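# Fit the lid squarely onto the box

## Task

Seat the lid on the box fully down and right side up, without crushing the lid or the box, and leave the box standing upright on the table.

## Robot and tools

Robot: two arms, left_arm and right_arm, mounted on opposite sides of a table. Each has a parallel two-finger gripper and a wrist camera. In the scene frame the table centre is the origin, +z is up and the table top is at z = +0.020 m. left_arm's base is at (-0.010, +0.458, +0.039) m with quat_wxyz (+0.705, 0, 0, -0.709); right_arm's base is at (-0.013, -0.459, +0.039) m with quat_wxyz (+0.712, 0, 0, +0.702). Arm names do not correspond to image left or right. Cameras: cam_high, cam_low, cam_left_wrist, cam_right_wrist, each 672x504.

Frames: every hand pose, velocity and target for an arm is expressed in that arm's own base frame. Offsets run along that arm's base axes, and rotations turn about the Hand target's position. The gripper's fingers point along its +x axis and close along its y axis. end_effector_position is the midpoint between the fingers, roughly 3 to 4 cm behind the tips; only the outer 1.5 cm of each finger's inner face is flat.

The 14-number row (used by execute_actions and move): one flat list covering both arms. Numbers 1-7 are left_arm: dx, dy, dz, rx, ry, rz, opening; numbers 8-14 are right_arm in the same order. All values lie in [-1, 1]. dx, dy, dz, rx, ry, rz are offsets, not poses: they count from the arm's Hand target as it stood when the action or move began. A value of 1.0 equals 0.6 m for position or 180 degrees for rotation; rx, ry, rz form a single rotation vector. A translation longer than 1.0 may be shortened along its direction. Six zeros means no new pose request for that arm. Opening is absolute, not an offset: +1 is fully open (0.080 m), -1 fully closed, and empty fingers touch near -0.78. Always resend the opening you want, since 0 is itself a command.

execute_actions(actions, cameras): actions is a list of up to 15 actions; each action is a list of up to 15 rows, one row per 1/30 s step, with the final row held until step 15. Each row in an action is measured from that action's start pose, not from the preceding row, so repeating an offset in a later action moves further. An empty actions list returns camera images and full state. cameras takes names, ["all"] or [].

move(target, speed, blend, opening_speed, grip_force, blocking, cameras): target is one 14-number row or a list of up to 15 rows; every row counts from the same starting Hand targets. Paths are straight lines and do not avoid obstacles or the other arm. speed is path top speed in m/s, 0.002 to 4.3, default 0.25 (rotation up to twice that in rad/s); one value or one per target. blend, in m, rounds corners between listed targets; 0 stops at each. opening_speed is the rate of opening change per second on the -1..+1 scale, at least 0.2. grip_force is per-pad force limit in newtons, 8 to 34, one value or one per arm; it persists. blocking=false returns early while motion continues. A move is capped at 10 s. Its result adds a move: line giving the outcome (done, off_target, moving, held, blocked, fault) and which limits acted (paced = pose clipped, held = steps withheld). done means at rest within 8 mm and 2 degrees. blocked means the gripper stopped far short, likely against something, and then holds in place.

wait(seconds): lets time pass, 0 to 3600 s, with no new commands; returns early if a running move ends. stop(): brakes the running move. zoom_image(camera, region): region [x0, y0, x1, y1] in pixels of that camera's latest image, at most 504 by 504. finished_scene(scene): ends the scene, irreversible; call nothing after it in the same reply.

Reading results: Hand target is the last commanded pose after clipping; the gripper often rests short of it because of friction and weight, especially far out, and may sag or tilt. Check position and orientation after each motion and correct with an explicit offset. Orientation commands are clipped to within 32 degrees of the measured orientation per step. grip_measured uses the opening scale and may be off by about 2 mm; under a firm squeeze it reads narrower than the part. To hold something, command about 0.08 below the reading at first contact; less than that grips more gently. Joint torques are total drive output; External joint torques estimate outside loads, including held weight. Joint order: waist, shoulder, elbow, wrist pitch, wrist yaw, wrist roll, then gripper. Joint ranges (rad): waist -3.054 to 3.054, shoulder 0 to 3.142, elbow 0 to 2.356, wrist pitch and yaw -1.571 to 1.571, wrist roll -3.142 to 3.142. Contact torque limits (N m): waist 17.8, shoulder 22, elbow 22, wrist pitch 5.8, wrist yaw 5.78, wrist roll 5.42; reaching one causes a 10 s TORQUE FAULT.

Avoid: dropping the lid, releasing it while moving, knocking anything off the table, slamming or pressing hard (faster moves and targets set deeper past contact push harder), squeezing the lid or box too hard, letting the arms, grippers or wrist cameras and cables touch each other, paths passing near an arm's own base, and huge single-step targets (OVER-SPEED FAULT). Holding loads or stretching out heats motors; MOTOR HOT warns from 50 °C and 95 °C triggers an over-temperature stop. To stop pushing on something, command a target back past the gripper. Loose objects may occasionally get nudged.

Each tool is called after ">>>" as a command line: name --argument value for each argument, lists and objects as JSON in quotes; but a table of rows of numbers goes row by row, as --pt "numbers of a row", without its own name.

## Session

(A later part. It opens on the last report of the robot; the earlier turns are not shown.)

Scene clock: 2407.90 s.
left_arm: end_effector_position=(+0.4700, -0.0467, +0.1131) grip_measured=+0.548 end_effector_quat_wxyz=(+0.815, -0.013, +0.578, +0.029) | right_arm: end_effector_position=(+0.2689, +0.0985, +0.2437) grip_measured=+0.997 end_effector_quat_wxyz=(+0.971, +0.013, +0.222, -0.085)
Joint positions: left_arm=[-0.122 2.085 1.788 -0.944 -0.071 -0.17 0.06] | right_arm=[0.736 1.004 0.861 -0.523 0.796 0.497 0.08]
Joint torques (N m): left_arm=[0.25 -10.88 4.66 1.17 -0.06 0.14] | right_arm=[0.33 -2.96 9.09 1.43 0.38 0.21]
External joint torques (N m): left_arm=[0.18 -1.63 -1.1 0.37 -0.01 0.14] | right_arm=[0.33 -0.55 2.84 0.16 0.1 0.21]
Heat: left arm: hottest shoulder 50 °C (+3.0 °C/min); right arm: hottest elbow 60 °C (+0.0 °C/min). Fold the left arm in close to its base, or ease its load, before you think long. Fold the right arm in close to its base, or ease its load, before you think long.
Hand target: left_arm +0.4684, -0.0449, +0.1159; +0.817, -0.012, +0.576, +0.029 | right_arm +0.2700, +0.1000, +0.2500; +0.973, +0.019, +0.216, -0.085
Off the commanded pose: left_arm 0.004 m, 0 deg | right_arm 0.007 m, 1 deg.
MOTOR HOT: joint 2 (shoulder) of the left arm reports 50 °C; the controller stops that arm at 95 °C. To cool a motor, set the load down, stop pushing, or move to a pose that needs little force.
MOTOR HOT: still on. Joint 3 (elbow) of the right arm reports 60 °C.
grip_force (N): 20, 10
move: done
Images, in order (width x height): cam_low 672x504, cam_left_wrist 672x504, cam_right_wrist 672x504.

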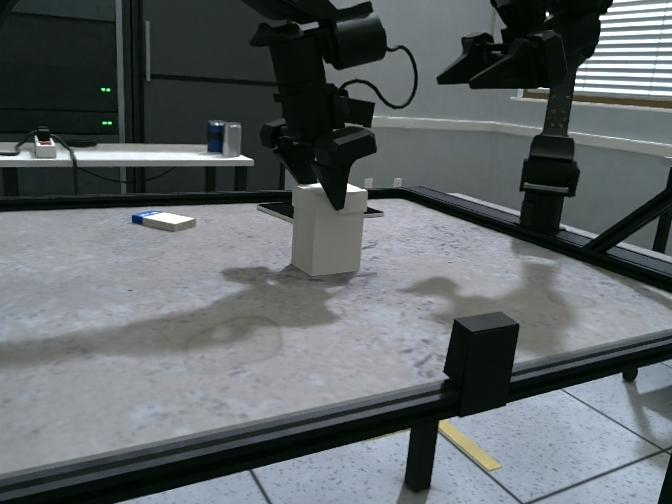

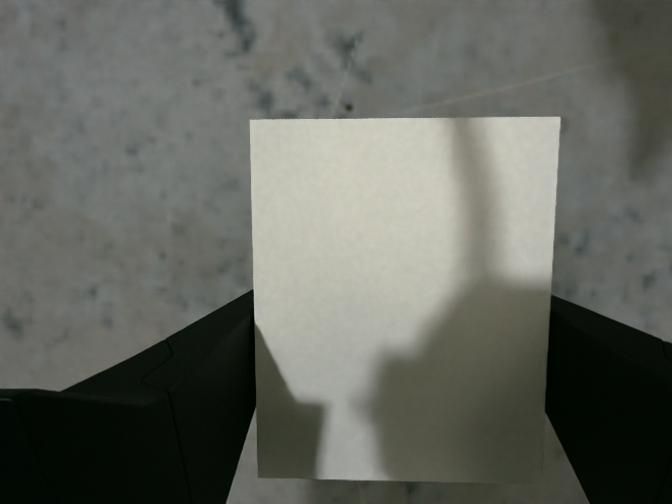

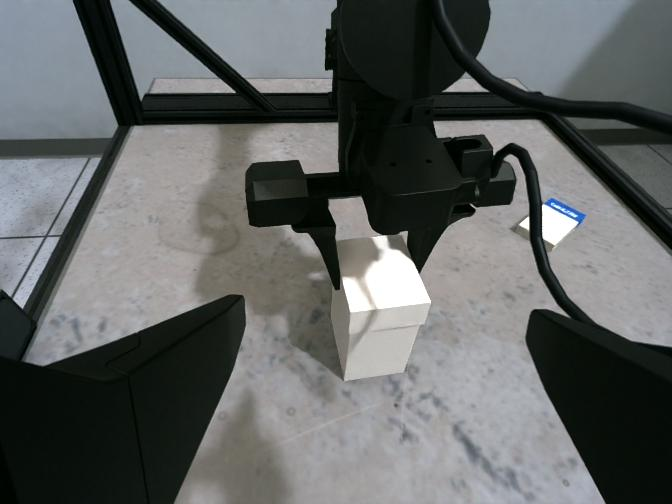

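>>> move --target '[0,0,-0.0183,0,0,0,0.3, 0,0,0,0,0,0,1]' --cameras '["cam_low", "cam_right_wrist", "cam_left_wrist"]' --speed 0.04

>>> zoom_image --camera "cam_low" --region '[280, 150, 390, 290]'

Scene clock: 2419.27 s.
left_arm: end_effector_position=(+0.4704, -0.0467, +0.1060) grip_measured=+0.548 end_effector_quat_wxyz=(+0.818, -0.014, +0.575, +0.028) | right_arm: end_effector_position=(+0.2689, +0.0985, +0.2437) grip_measured=+0.997 end_effector_quat_wxyz=(+0.971, +0.013, +0.222, -0.085)
Joint positions: left_arm=[-0.122 2.081 1.753 -0.904 -0.071 -0.17 0.06] | right_arm=[0.736 1.004 0.861 -0.523 0.796 0.497 0.08]
Joint torques (N m): left_arm=[0.17 -10.1 4.17 1.37 -0.08 0.14] | right_arm=[0.35 -3.04 9.01 1.38 0.41 0.19]
External joint torques (N m): left_arm=[0.31 -0.89 -1.54 0.58 -0.05 0.14] | right_arm=[0.34 -0.67 2.79 0.12 0.14 0.19]
Heat: left arm: hottest shoulder 52 °C (+5.1 °C/min); right arm: hottest elbow 60 °C (+0.0 °C/min). Fold the left arm in close to its base, or ease its load, before you think long. Fold the right arm in close to its base, or ease its load, before you think long.
Hand target: left_arm +0.4683, -0.0449, +0.1048; +0.817, -0.012, +0.576, +0.029 | right_arm +0.2700, +0.1000, +0.2500; +0.973, +0.019, +0.216, -0.085
Off the commanded pose: left_arm 0.003 m, 0 deg | right_arm 0.007 m, 1 deg.
MOTOR HOT: still on. Joint 2 (shoulder) of the left arm reports 52 °C.
MOTOR HOT: still on. Joint 3 (elbow) of the right arm reports 60 °C.
grip_force (N): 20, 10
move: done
Images, in order (width x height): cam_low 672x504, cam_left_wrist 672x504, cam_right_wrist 672x504.

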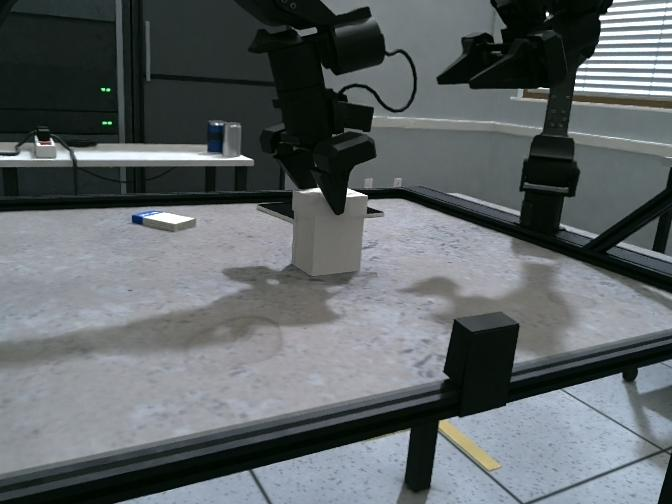

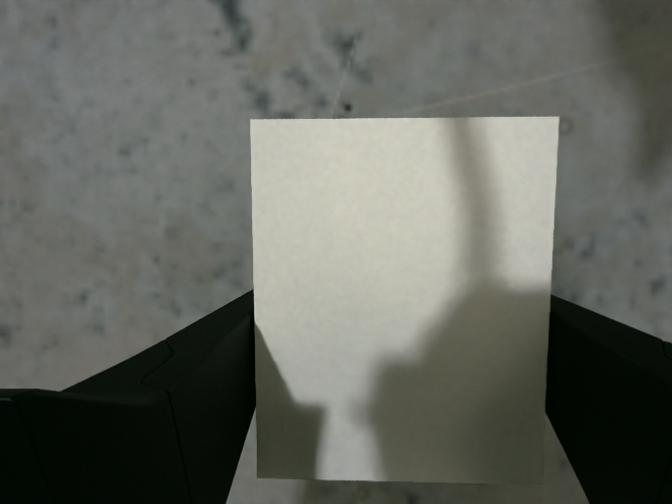

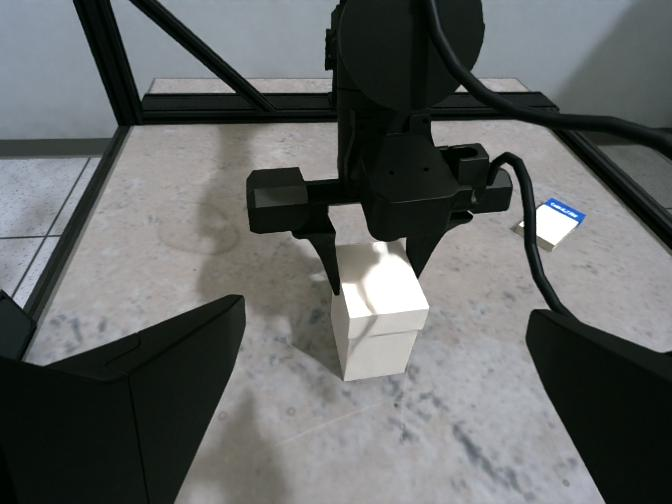

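Scaled by 3.600 from the camera's image (finer frame: 960x720).

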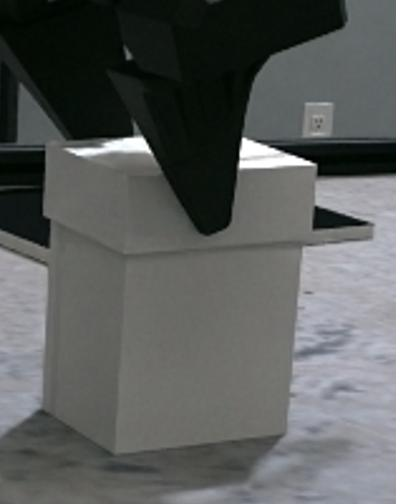

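>>> move --target '[0,0,-0.0133,0,0,0,0.3, 0,0,0,0,0,0,1]' --cameras '["cam_low", "cam_right_wrist", "cam_left_wrist"]' --speed 0.04

>>> zoom_image --camera "cam_low" --region '[280, 150, 390, 290]'

>>> zoom_image --camera "cam_right_wrist" --region '[330, 240, 450, 390]'

Scene clock: 2429.27 s.
left_arm: end_effector_position=(+0.4718, -0.0469, +0.1046) grip_measured=+0.548 end_effector_quat_wxyz=(+0.822, -0.015, +0.568, +0.028) | right_arm: end_effector_position=(+0.2689, +0.0985, +0.2437) grip_measured=+0.997 end_effector_quat_wxyz=(+0.971, +0.013, +0.222, -0.085)
Joint positions: left_arm=[-0.122 2.074 1.731 -0.873 -0.071 -0.17 0.06] | right_arm=[0.736 1.004 0.861 -0.523 0.796 0.497 0.08]
Joint torques (N m): left_arm=[0.24 -8.74 3.44 1.28 -0.05 0.13] | right_arm=[0.26 -3.04 9.04 1.41 0.44 0.17]
External joint torques (N m): left_arm=[0.23 0.56 -2.42 0.42 0 0.13] | right_arm=[0.25 -0.57 2.69 0.11 0.17 0.17]
Heat: left arm: hottest shoulder 51 °C (+4.0 °C/min); right arm: hottest elbow 60 °C (+0.0 °C/min). Fold the left arm in close to its base, or ease its load, before you think long. Fold the right arm in close to its base, or ease its load, before you think long.
Hand target: left_arm +0.4684, -0.0449, +0.0971; +0.817, -0.013, +0.576, +0.029 | right_arm +0.2700, +0.1000, +0.2500; +0.973, +0.019, +0.216, -0.085
Off the commanded pose: left_arm 0.009 m, 1 deg | right_arm 0.007 m, 1 deg.
MOTOR HOT: still on. Joint 2 (shoulder) of the left arm reports 51 °C.
MOTOR HOT: still on. Joint 3 (elbow) of the right arm reports 60 °C.
grip_force (N): 20, 10
move: off_target (left_arm)
Images, in order (width x height): cam_low 672x504, cam_left_wrist 672x504, cam_right_wrist 672x504.

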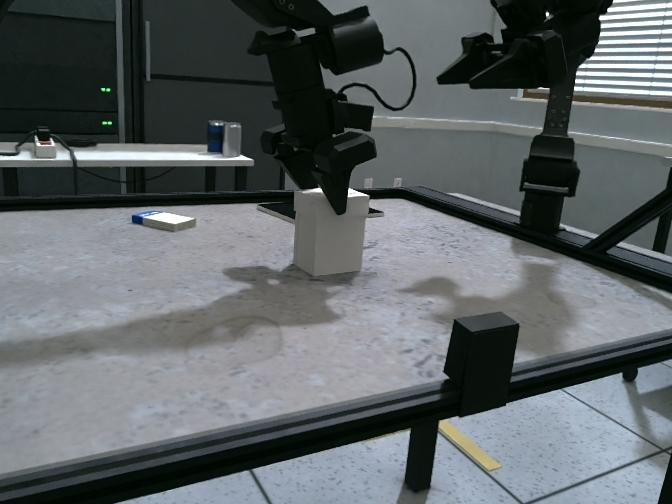

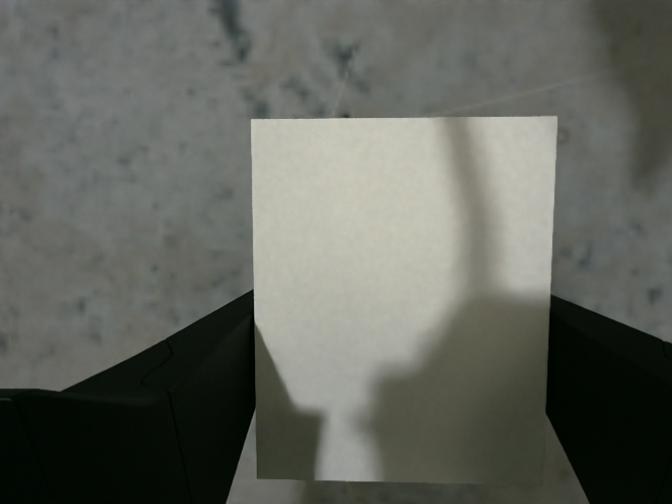

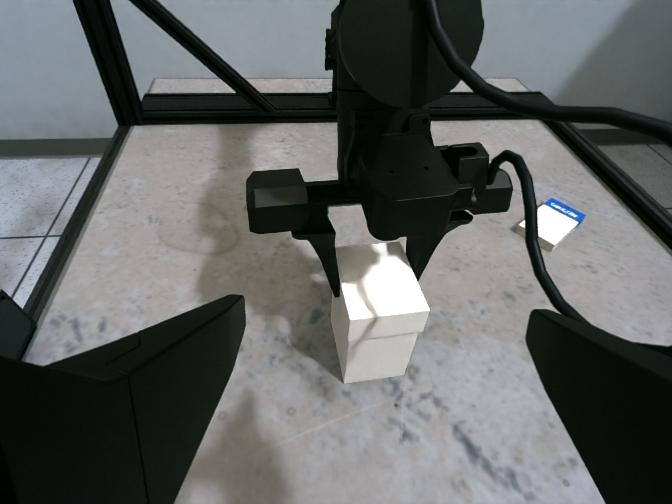

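Scaled by 3.600 from the camera's image (finer frame: 960x720).

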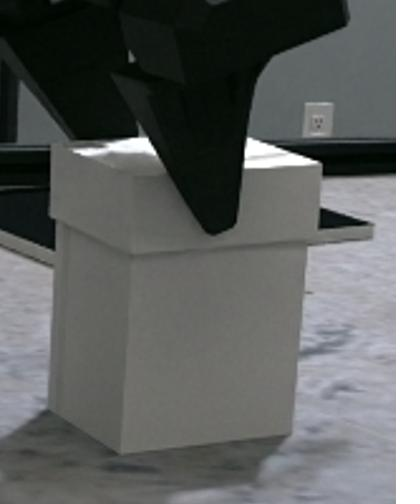

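Scaled by 3.360 from the camera's image (finer frame: 960x720).

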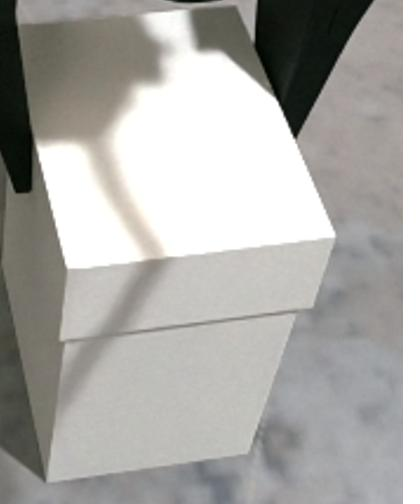

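>>> move --pt "0.003 -0.002 0.0125 0 0 0 0.3 0 0 0 0 0 0 1" --pt "0.003 -0.002 0.0125 0 0 0 1 0 0 0 0 0 0 1" --pt "0.003 -0.002 0.13 0 0 0 1 0 0 0 0 0 0 1" --cameras '["all"]' --speed 0.06 --opening_speed 0.4

>>> zoom_image --camera "cam_low" --region '[280, 150, 390, 290]'

>>> zoom_image --camera "cam_right_wrist" --region '[320, 220, 450, 390]'

Scene clock: 2474.60 s.
left_arm: end_effector_position=(+0.4670, -0.0463, +0.1712) grip_measured=+0.996 end_effector_quat_wxyz=(+0.813, -0.013, +0.581, +0.029) | right_arm: end_effector_position=(+0.2689, +0.0985, +0.2437) grip_measured=+0.997 end_effector_quat_wxyz=(+0.971, +0.013, +0.222, -0.085)
Joint positions: left_arm=[-0.122 2.095 2.037 -1.19 -0.071 -0.17 0.08] | right_arm=[0.736 1.004 0.861 -0.523 0.796 0.497 0.08]
Joint torques (N m): left_arm=[0.01 -8.97 7.42 1.03 -0.08 0.09] | right_arm=[0.31 -3.01 9.28 1.39 0.38 0.16]
External joint torques (N m): left_arm=[-0.03 0.29 1.72 0.22 -0.03 0.09] | right_arm=[0.31 -0.6 3.03 0.12 0.11 0.15]
Heat: left arm: hottest shoulder 50 °C (-1.0 °C/min); right arm: hottest elbow 60 °C (+0.0 °C/min). Fold the left arm in close to its base, or ease its load, before you think long. Fold the right arm in close to its base, or ease its load, before you think long.
Hand target: left_arm +0.4702, -0.0461, +0.1749; +0.817, -0.012, +0.576, +0.029 | right_arm +0.2700, +0.1000, +0.2500; +0.973, +0.019, +0.216, -0.085
Off the commanded pose: left_arm 0.005 m, 1 deg | right_arm 0.007 m, 1 deg.
MOTOR HOT: still on. Joint 2 (shoulder) of the left arm reports 50 °C.
MOTOR HOT: still on. Joint 3 (elbow) of the right arm reports 60 °C.
grip_force (N): 20, 10
move: done

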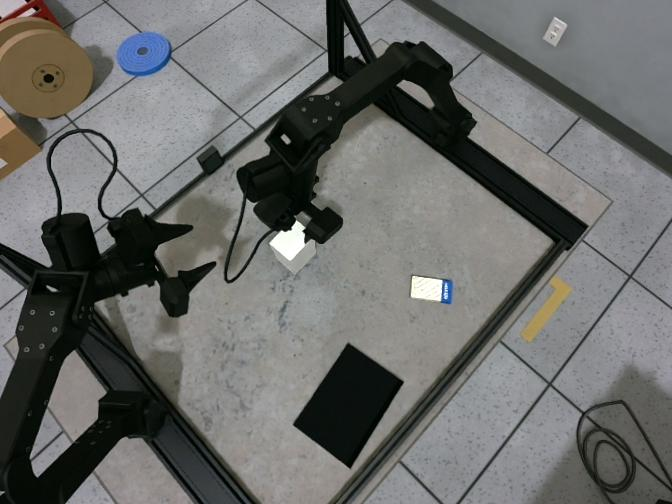

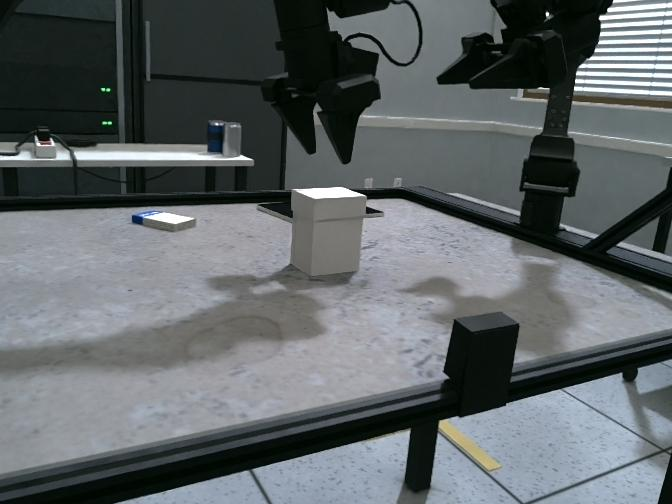

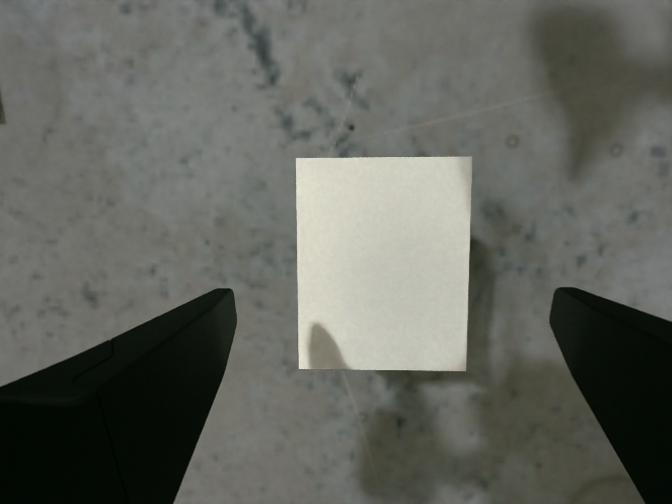

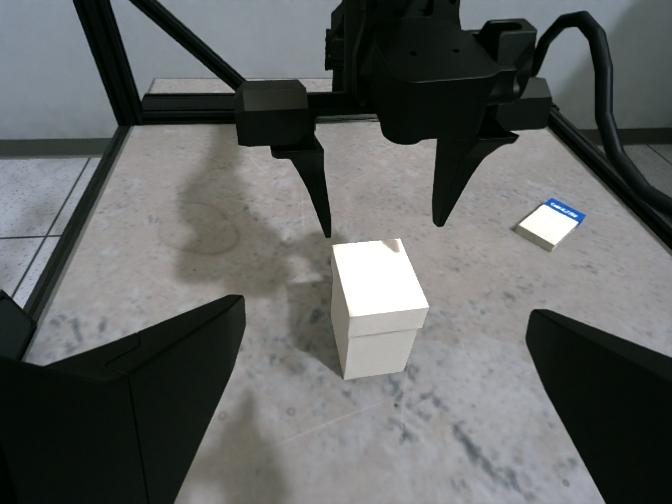

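Scaled by 3.600 from the camera's image (finer frame: 960x720).

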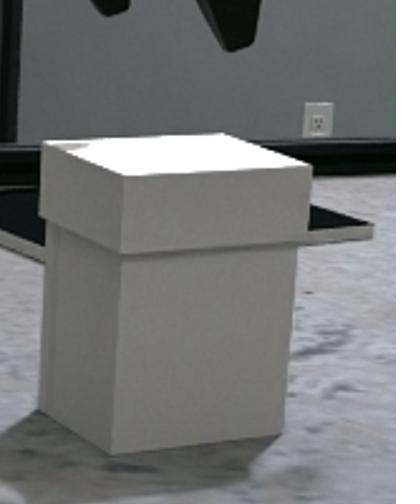

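Scaled by 2.965 from the camera's image (finer frame: 960x720).

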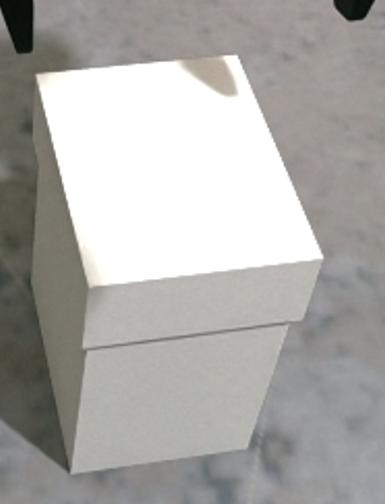

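>>> move --pt "0.008 0 -0.05 0 0 0 -0.85 0 0 0 0 0 0 1" --pt "0.008 0 -0.075 0 0 0 -0.85 0 0 0 0 0 0 1" --cameras '["cam_low", "cam_left_wrist"]' --speed 0.06

>>> zoom_image --camera "cam_low" --region '[280, 150, 390, 290]'

Scene clock: 2497.07 s.
left_arm: end_effector_position=(+0.4757, -0.0474, +0.1320) grip_measured=-0.762 end_effector_quat_wxyz=(+0.818, -0.014, +0.574, +0.028) | right_arm: end_effector_position=(+0.2689, +0.0985, +0.2437) grip_measured=+0.997 end_effector_quat_wxyz=(+0.971, +0.013, +0.222, -0.085)
Joint positions: left_arm=[-0.122 2.1 1.883 -1.014 -0.071 -0.17 0.001] | right_arm=[0.736 1.004 0.861 -0.523 0.796 0.497 0.08]
Joint torques (N m): left_arm=[0.23 -9.66 4.69 1.3 -0.07 0.11] | right_arm=[0.42 -2.94 9.16 1.4 0.43 0.18]
External joint torques (N m): left_arm=[0.21 -0.26 -1.13 0.47 -0.02 0.11] | right_arm=[0.43 -0.48 2.86 0.11 0.15 0.17]
Heat: left arm: hottest shoulder 48 °C (-3.0 °C/min); right arm: hottest elbow 60 °C (+0.0 °C/min). Fold the left arm in close to its base, or ease its load, before you think long. Fold the right arm in close to its base, or ease its load, before you think long.
Hand target: left_arm +0.4750, -0.0461, +0.1299; +0.817, -0.012, +0.576, +0.029 | right_arm +0.2700, +0.1000, +0.2500; +0.973, +0.019, +0.216, -0.085
Off the commanded pose: left_arm 0.003 m, 0 deg | right_arm 0.007 m, 1 deg.
MOTOR HOT: still on. Joint 2 (shoulder) of the left arm reports 48 °C.
MOTOR HOT: still on. Joint 3 (elbow) of the right arm reports 60 °C.
grip_force (N): 20, 10
move: done

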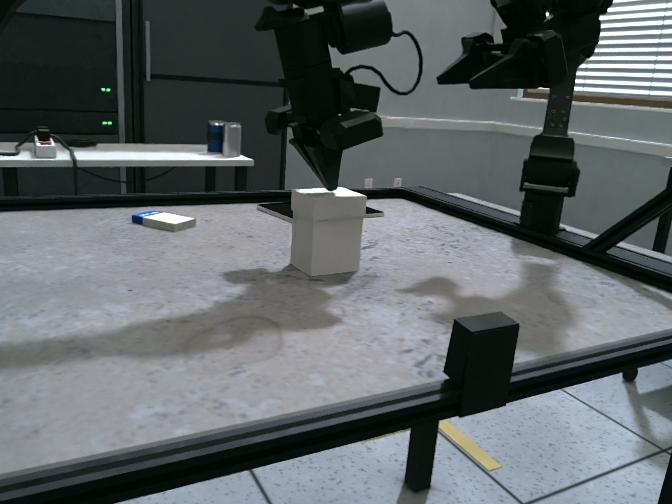

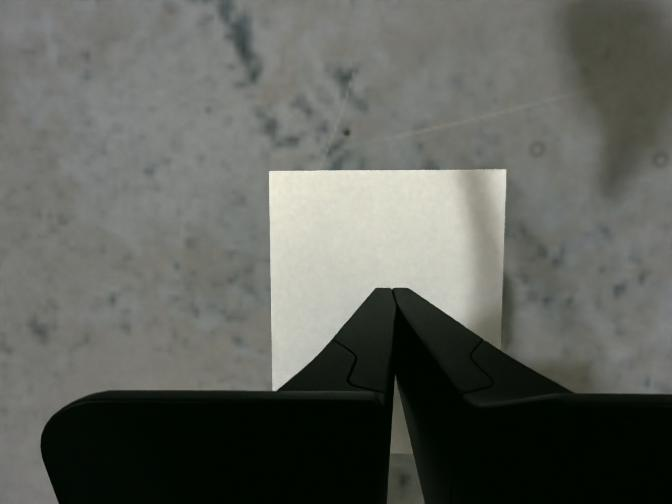

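Scaled by 3.600 from the camera's image (finer frame: 960x720).

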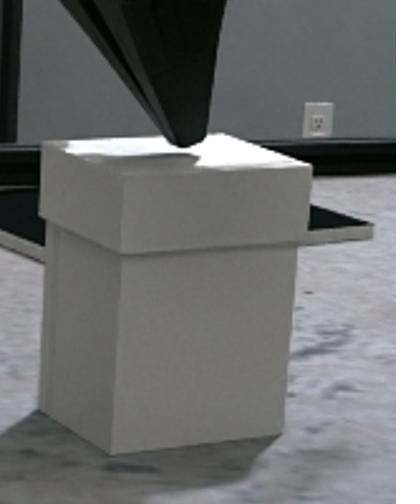

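>>> move --target '[0,0,-0.0233,0,0,0,-0.85, 0,0,0,0,0,0,1]' --cameras '["cam_low"]' --speed 0.04

>>> zoom_image --camera "cam_low" --region '[280, 150, 390, 290]'

Scene clock: 2509.57 s.
left_arm: end_effector_position=(+0.4784, -0.0477, +0.1253) grip_measured=-0.762 end_effector_quat_wxyz=(+0.824, -0.015, +0.566, +0.027) | right_arm: end_effector_position=(+0.2689, +0.0985, +0.2437) grip_measured=+0.997 end_effector_quat_wxyz=(+0.971, +0.013, +0.222, -0.085)
Joint positions: left_arm=[-0.122 2.093 1.841 -0.959 -0.071 -0.17 0.001] | right_arm=[0.736 1.004 0.861 -0.523 0.796 0.497 0.08]
Joint torques (N m): left_arm=[0.18 -8.64 3.33 1.25 -0.08 0.11] | right_arm=[0.31 -3.07 9.05 1.39 0.41 0.15]
External joint torques (N m): left_arm=[0.26 0.7 -2.46 0.41 -0.04 0.1] | right_arm=[0.33 -0.67 2.82 0.13 0.13 0.14]
Heat: left arm: hottest shoulder 47 °C (-3.0 °C/min); right arm: hottest elbow 60 °C (+0.0 °C/min). Fold the right arm in close to its base, or ease its load, before you think long.
Hand target: left_arm +0.4750, -0.0461, +0.1159; +0.817, -0.012, +0.576, +0.029 | right_arm +0.2700, +0.1000, +0.2500; +0.973, +0.019, +0.216, -0.085
Off the commanded pose: left_arm 0.010 m, 1 deg | right_arm 0.007 m, 1 deg.
MOTOR HOT: still on. Joint 3 (elbow) of the right arm reports 60 °C.
MOTOR HOT: cleared for the motors of the left arm.
grip_force (N): 20, 10
move: off_target (left_arm)

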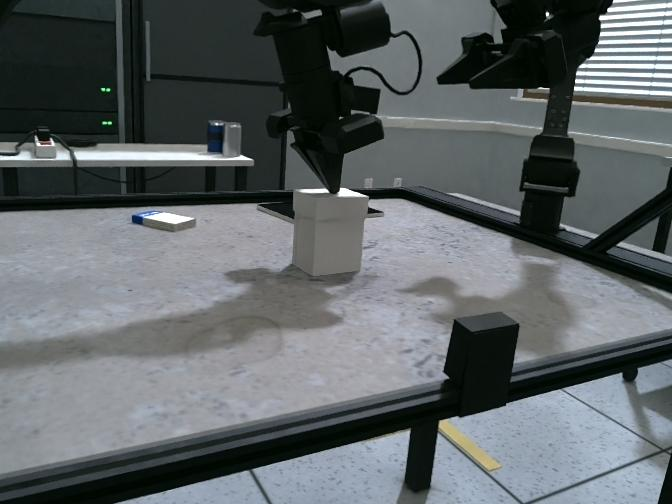

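Scaled by 3.600 from the camera's image (finer frame: 960x720).

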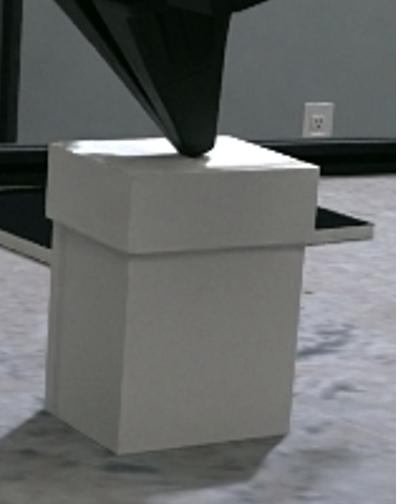

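>>> move --target '[0,0,0.12,0,0,0,-0.85, 0,0,0,0,0,0,1]' --cameras '["cam_low"]' --speed 0.15

>>> zoom_image --camera "cam_low" --region '[280, 150, 390, 290]'

Scene clock: 2529.57 s.
left_arm: end_effector_position=(+0.4722, -0.0470, +0.1840) grip_measured=-0.762 end_effector_quat_wxyz=(+0.813, -0.013, +0.581, +0.029) | right_arm: end_effector_position=(+0.2689, +0.0985, +0.2437) grip_measured=+0.997 end_effector_quat_wxyz=(+0.971, +0.013, +0.222, -0.085)
Joint positions: left_arm=[-0.122 2.137 2.154 -1.266 -0.071 -0.17 0.001] | right_arm=[0.736 1.004 0.861 -0.523 0.796 0.497 0.08]
Joint torques (N m): left_arm=[0.18 -9.25 7.17 1.02 -0.1 0.1] | right_arm=[0.31 -2.99 9.16 1.4 0.4 0.17]
External joint torques (N m): left_arm=[0.16 0.13 1.61 0.24 -0.05 0.1] | right_arm=[0.3 -0.59 2.95 0.14 0.12 0.16]
Heat: left arm: hottest shoulder 46 °C (-4.0 °C/min); right arm: hottest elbow 60 °C (+0.0 °C/min). Fold the right arm in close to its base, or ease its load, before you think long.
Hand target: left_arm +0.4750, -0.0461, +0.1880; +0.817, -0.012, +0.576, +0.029 | right_arm +0.2700, +0.1000, +0.2500; +0.973, +0.019, +0.216, -0.085
Off the commanded pose: left_arm 0.005 m, 1 deg | right_arm 0.007 m, 1 deg.
MOTOR HOT: still on. Joint 3 (elbow) of the right arm reports 60 °C.
grip_force (N): 20, 10
move: done

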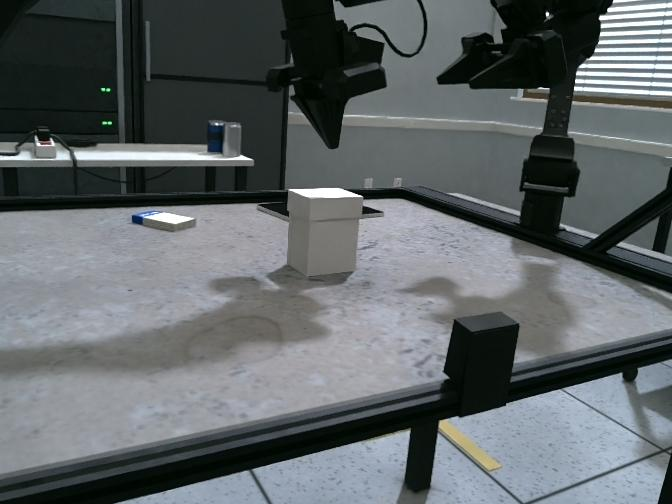

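Scaled by 3.600 from the camera's image (finer frame: 960x720).

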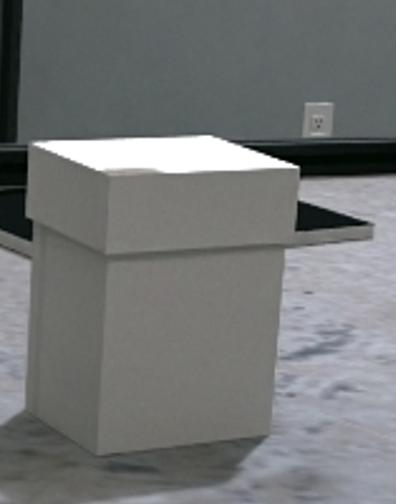

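>>> move --pt "0 0 0 0 0 0 1 0 0 0 0 0 0 1" --pt "-0.008 0 -0.02 0 0 0 1 0 0 0 0 0 0 1" --cameras '["cam_left_wrist"]' --speed 0.1

Scene clock: 2825.17 s.
left_arm: end_effector_position=(+0.4720, -0.0469, +0.1701) grip_measured=+0.996 end_effector_quat_wxyz=(+0.813, -0.013, +0.581, +0.029) | right_arm: end_effector_position=(+0.2689, +0.0985, +0.2437) grip_measured=+0.997 end_effector_quat_wxyz=(+0.971, +0.013, +0.222, -0.085)
Joint positions: left_arm=[-0.122 2.118 2.069 -1.199 -0.071 -0.17 0.08] | right_arm=[0.736 1.004 0.861 -0.523 0.796 0.497 0.08]
Joint torques (N m): left_arm=[0.09 -11.5 4.59 1.23 -0.08 0.08] | right_arm=[0.34 -2.89 9.1 1.39 0.41 0.14]
External joint torques (N m): left_arm=[0.1 -2.17 -1.04 0.46 -0.04 0.07] | right_arm=[0.36 -0.43 2.8 0.11 0.13 0.13]
Heat: left arm: hottest shoulder 48 °C (+0.0 °C/min); right arm: hottest elbow 61 °C (+0.0 °C/min). Fold the right arm in close to its base, or ease its load, before you think long.
Hand target: left_arm +0.4702, -0.0461, +0.1760; +0.817, -0.012, +0.576, +0.029 | right_arm +0.2700, +0.1000, +0.2500; +0.973, +0.019, +0.216, -0.085
Off the commanded pose: left_arm 0.006 m, 1 deg | right_arm 0.007 m, 1 deg.
MOTOR HOT: still on. Joint 3 (elbow) of the right arm reports 61 °C.
grip_force (N): 20, 10
move: done

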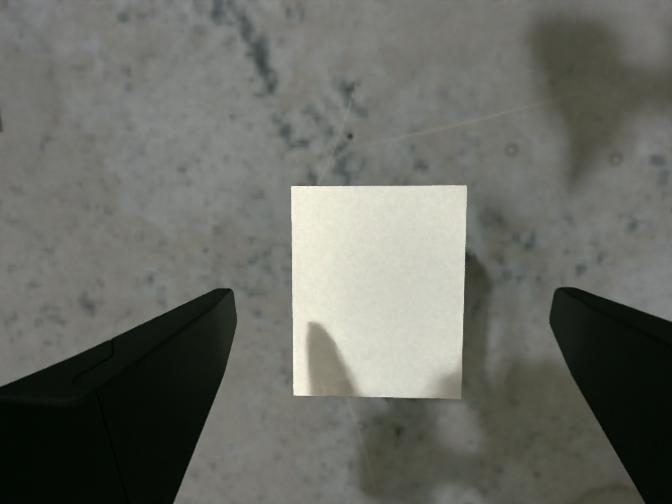

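>>> move --target '[0,0,-0.1083,0,0,0,1, 0,0,0,0,0,0,1]' --cameras '["cam_left_wrist"]' --speed 0.1

Scene clock: 2835.60 s.
left_arm: end_effector_position=(+0.4713, -0.0468, +0.1051) grip_measured=+0.996 end_effector_quat_wxyz=(+0.813, -0.013, +0.581, +0.029) | right_arm: end_effector_position=(+0.2689, +0.0985, +0.2437) grip_measured=+0.997 end_effector_quat_wxyz=(+0.971, +0.013, +0.222, -0.085)
Joint positions: left_arm=[-0.122 2.099 1.78 -0.93 -0.071 -0.17 0.08] | right_arm=[0.736 1.004 0.861 -0.523 0.796 0.497 0.08]
Joint torques (N m): left_arm=[0.04 -11.52 4.55 1.25 -0.09 0.08] | right_arm=[0.32 -2.92 9.14 1.39 0.39 0.17]
External joint torques (N m): left_arm=[0.02 -2.12 -1.25 0.44 -0.04 0.08] | right_arm=[0.34 -0.46 2.83 0.11 0.11 0.16]
Heat: left arm: hottest shoulder 51 °C (+3.0 °C/min); right arm: hottest elbow 61 °C (+0.0 °C/min). Fold the left arm in close to its base, or ease its load, before you think long. Fold the right arm in close to its base, or ease its load, before you think long.
Hand target: left_arm +0.4702, -0.0461, +0.1110; +0.817, -0.012, +0.576, +0.029 | right_arm +0.2700, +0.1000, +0.2500; +0.973, +0.019, +0.216, -0.085
Off the commanded pose: left_arm 0.006 m, 1 deg | right_arm 0.007 m, 1 deg.
MOTOR HOT: joint 2 (shoulder) of the left arm reports 51 °C; the controller stops that arm at 95 °C. To cool a motor, set the load down, stop pushing, or move to a pose that needs little force.
MOTOR HOT: still on. Joint 3 (elbow) of the right arm reports 61 °C.
grip_force (N): 20, 10
move: done

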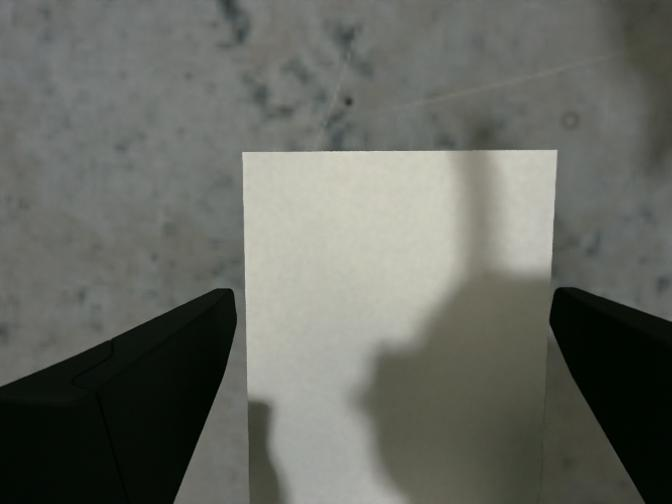

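>>> move --pt "0 0 0.15 0 0 0 1 0 0 0 0 0 0 1" --pt "-0.3167 0.11 0.2833 0 0 0 1 0 0 0 0 0 0 1" --pt "-0.3167 0.11 0.2833 0 0 0 1 0.2437 -0.0822 -0.1317 0.0126 0.2502 0.0748 1" --cameras '["cam_right_wrist","cam_high"]' --speed 0.2

Scene clock: 2911.07 s.
left_arm: end_effector_position=(+0.2817, +0.0201, +0.2815) grip_measured=+0.996 end_effector_quat_wxyz=(+0.817, -0.013, +0.576, +0.031) | right_arm: end_effector_position=(+0.4131, +0.0502, +0.1685) grip_measured=+0.997 end_effector_quat_wxyz=(+0.817, -0.022, +0.576, +0.027)
Joint positions: left_arm=[0.063 1.448 1.71 -1.489 -0.015 0.003 0.08] | right_arm=[0.13 1.845 1.67 -1.054 0.024 0.056 0.08]
Joint torques (N m): left_arm=[0.14 -5.23 4.14 1.09 0.21 0.14] | right_arm=[-0.1 -8.81 8.5 0.8 -0.12 -0.1]
External joint torques (N m): left_arm=[0.14 -0.86 -1.05 0.27 0.21 0.14] | right_arm=[-0.1 -1.04 2.66 -0.02 -0.13 -0.1]
Heat: left arm: hottest shoulder 49 °C (+0.0 °C/min); right arm: hottest elbow 61 °C (+0.0 °C/min). Fold the left arm in close to its base, or ease its load, before you think long. Fold the right arm in close to its base, or ease its load, before you think long.
Hand target: left_arm +0.2802, +0.0200, +0.2810; +0.817, -0.013, +0.576, +0.029 | right_arm +0.4162, +0.0506, +0.1710; +0.819, -0.021, +0.573, +0.030
Off the commanded pose: left_arm 0.002 m, 0 deg | right_arm 0.004 m, 1 deg.
MOTOR HOT: still on. Joint 2 (shoulder) of the left arm reports 49 °C.
MOTOR HOT: still on. Joint 3 (elbow) of the right arm reports 61 °C.
grip_force (N): 20, 10
move: done
Images, in order (width x height): cam_high 672x504, cam_right_wrist 672x504.

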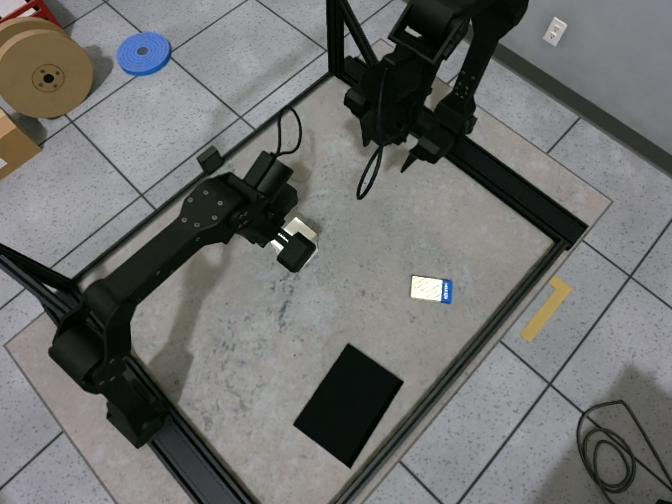

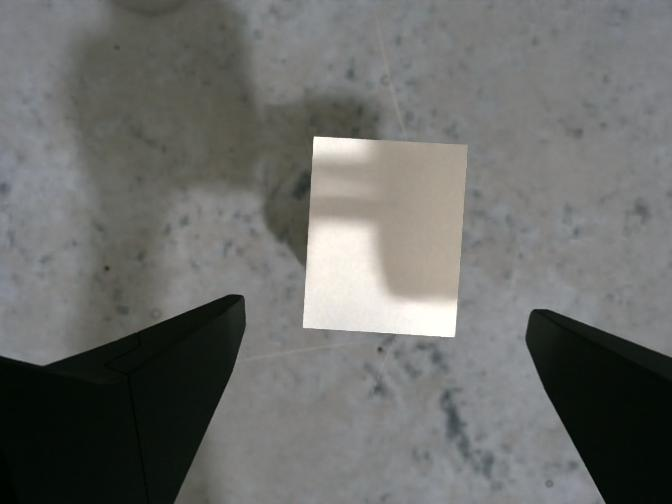

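>>> move --target '[0,0,0,0,0,0,1, 0,0,-0.1083,0,0,-0.0122,1]' --cameras '["cam_right_wrist"]' --speed 0.1

Scene clock: 2933.43 s.
left_arm: end_effector_position=(+0.2817, +0.0201, +0.2815) grip_measured=+0.996 end_effector_quat_wxyz=(+0.817, -0.013, +0.576, +0.031) | right_arm: end_effector_position=(+0.4166, +0.0498, +0.1084) grip_measured=+0.997 end_effector_quat_wxyz=(+0.820, -0.009, +0.572, +0.016)
Joint positions: left_arm=[0.063 1.448 1.71 -1.489 -0.015 0.003 0.08] | right_arm=[0.13 1.863 1.451 -0.808 0.03 0.088 0.08]
Joint torques (N m): left_arm=[0.22 -5.19 4.19 1.06 0.17 0.16] | right_arm=[0.21 -9.25 6.01 1.21 0.17 0.15]
External joint torques (N m): left_arm=[0.2 -0.9 -0.96 0.24 0.18 0.16] | right_arm=[0.1 -1.36 0.15 0.36 0.16 0.15]
Heat: left arm: hottest shoulder 45 °C (-4.0 °C/min); right arm: hottest elbow 57 °C (-4.0 °C/min). Fold the right arm in close to its base, or ease its load, before you think long.
Hand target: left_arm +0.2802, +0.0200, +0.2810; +0.817, -0.013, +0.576, +0.029 | right_arm +0.4162, +0.0506, +0.1060; +0.819, -0.010, +0.573, +0.014
Off the commanded pose: left_arm 0.002 m, 0 deg | right_arm 0.003 m, 0 deg.
MOTOR HOT: still on. Joint 3 (elbow) of the right arm reports 57 °C.
MOTOR HOT: cleared for the motors of the left arm.
grip_force (N): 20, 10
move: done

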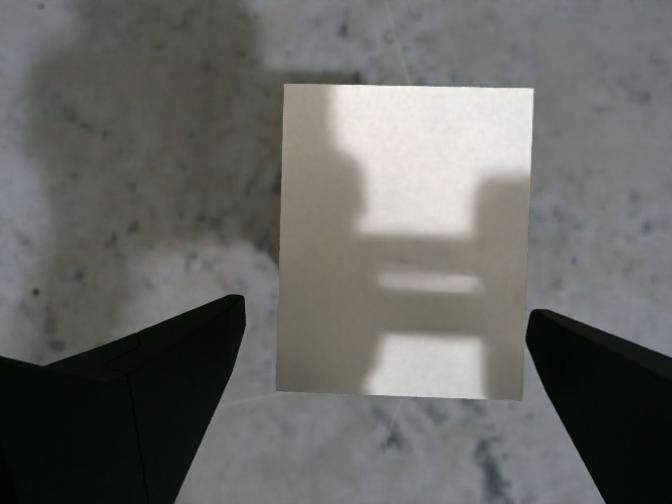

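>>> move --pt "0 0 0 0 0 0 1 0 0 0.17 0 0 0 1" --pt "0 0 0 0 0 0 1 -0.25 0.08 0.22 0 0 0 1" --cameras '["all"]' --speed 0.15 --blend '[0.02, 0]'

Scene clock: 3066.57 s.
left_arm: end_effector_position=(+0.2817, +0.0201, +0.2815) grip_measured=+0.996 end_effector_quat_wxyz=(+0.817, -0.013, +0.576, +0.031) | right_arm: end_effector_position=(+0.2683, +0.0995, +0.2370) grip_measured=+0.997 end_effector_quat_wxyz=(+0.818, -0.011, +0.575, +0.016)
Joint positions: left_arm=[0.063 1.448 1.71 -1.489 -0.015 0.003 0.08] | right_arm=[0.421 1.408 1.486 -1.327 0.126 0.363 0.08]
Joint torques (N m): left_arm=[0.25 -5.12 4.17 1.07 0.17 0.12] | right_arm=[0.16 -7.06 5.82 0.77 0.23 0.18]
External joint torques (N m): left_arm=[0.24 -0.77 -1.02 0.25 0.18 0.12] | right_arm=[0.19 -2.67 0.27 -0.03 0.13 0.18]
Heat: left arm: hottest shoulder 39 °C (-1.0 °C/min); right arm: hottest elbow 50 °C (-1.0 °C/min). Fold the right arm in close to its base, or ease its load, before you think long.
Hand target: left_arm +0.2802, +0.0200, +0.2810; +0.817, -0.013, +0.576, +0.029 | right_arm +0.2662, +0.0986, +0.2379; +0.819, -0.010, +0.573, +0.014
Off the commanded pose: left_arm 0.002 m, 0 deg | right_arm 0.003 m, 0 deg.
MOTOR HOT: still on. Joint 3 (elbow) of the right arm reports 50 °C.
grip_force (N): 20, 10
move: done

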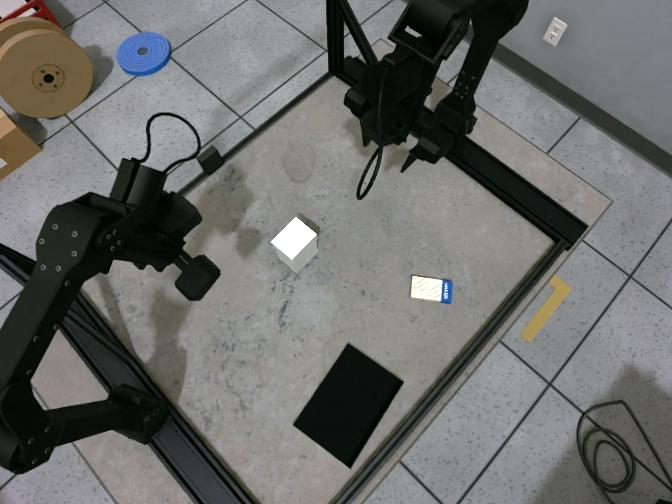

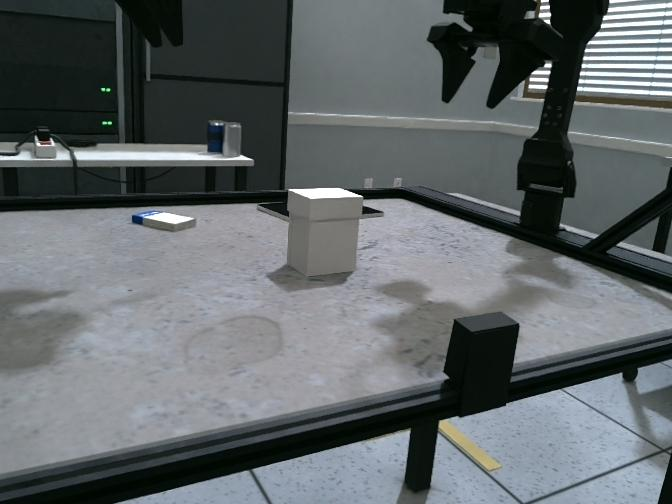

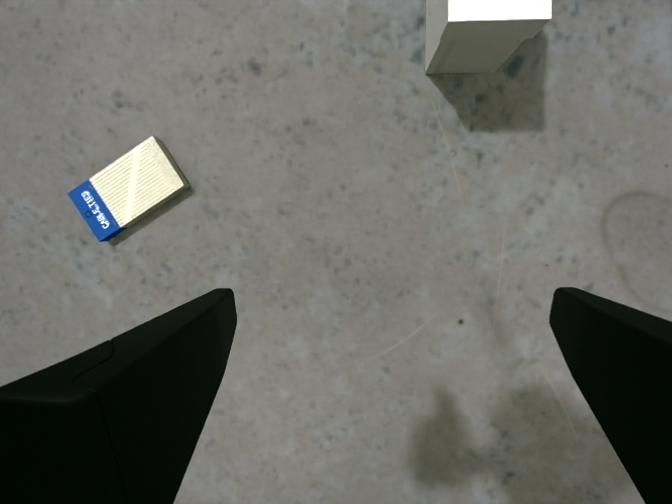

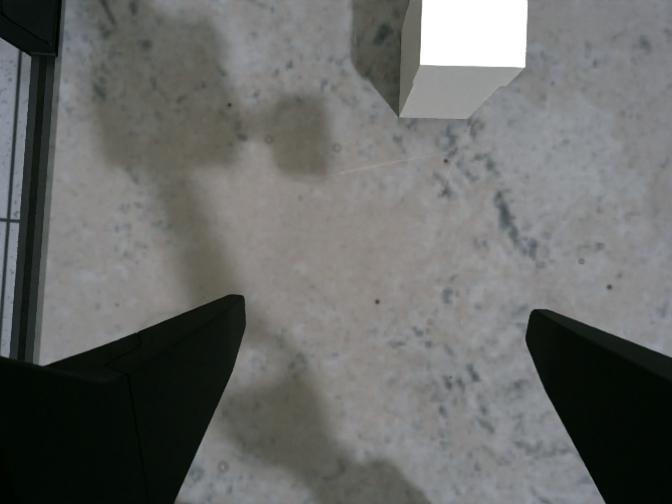

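>>> finished_scene --scene 1

The scene is finished: the task was done.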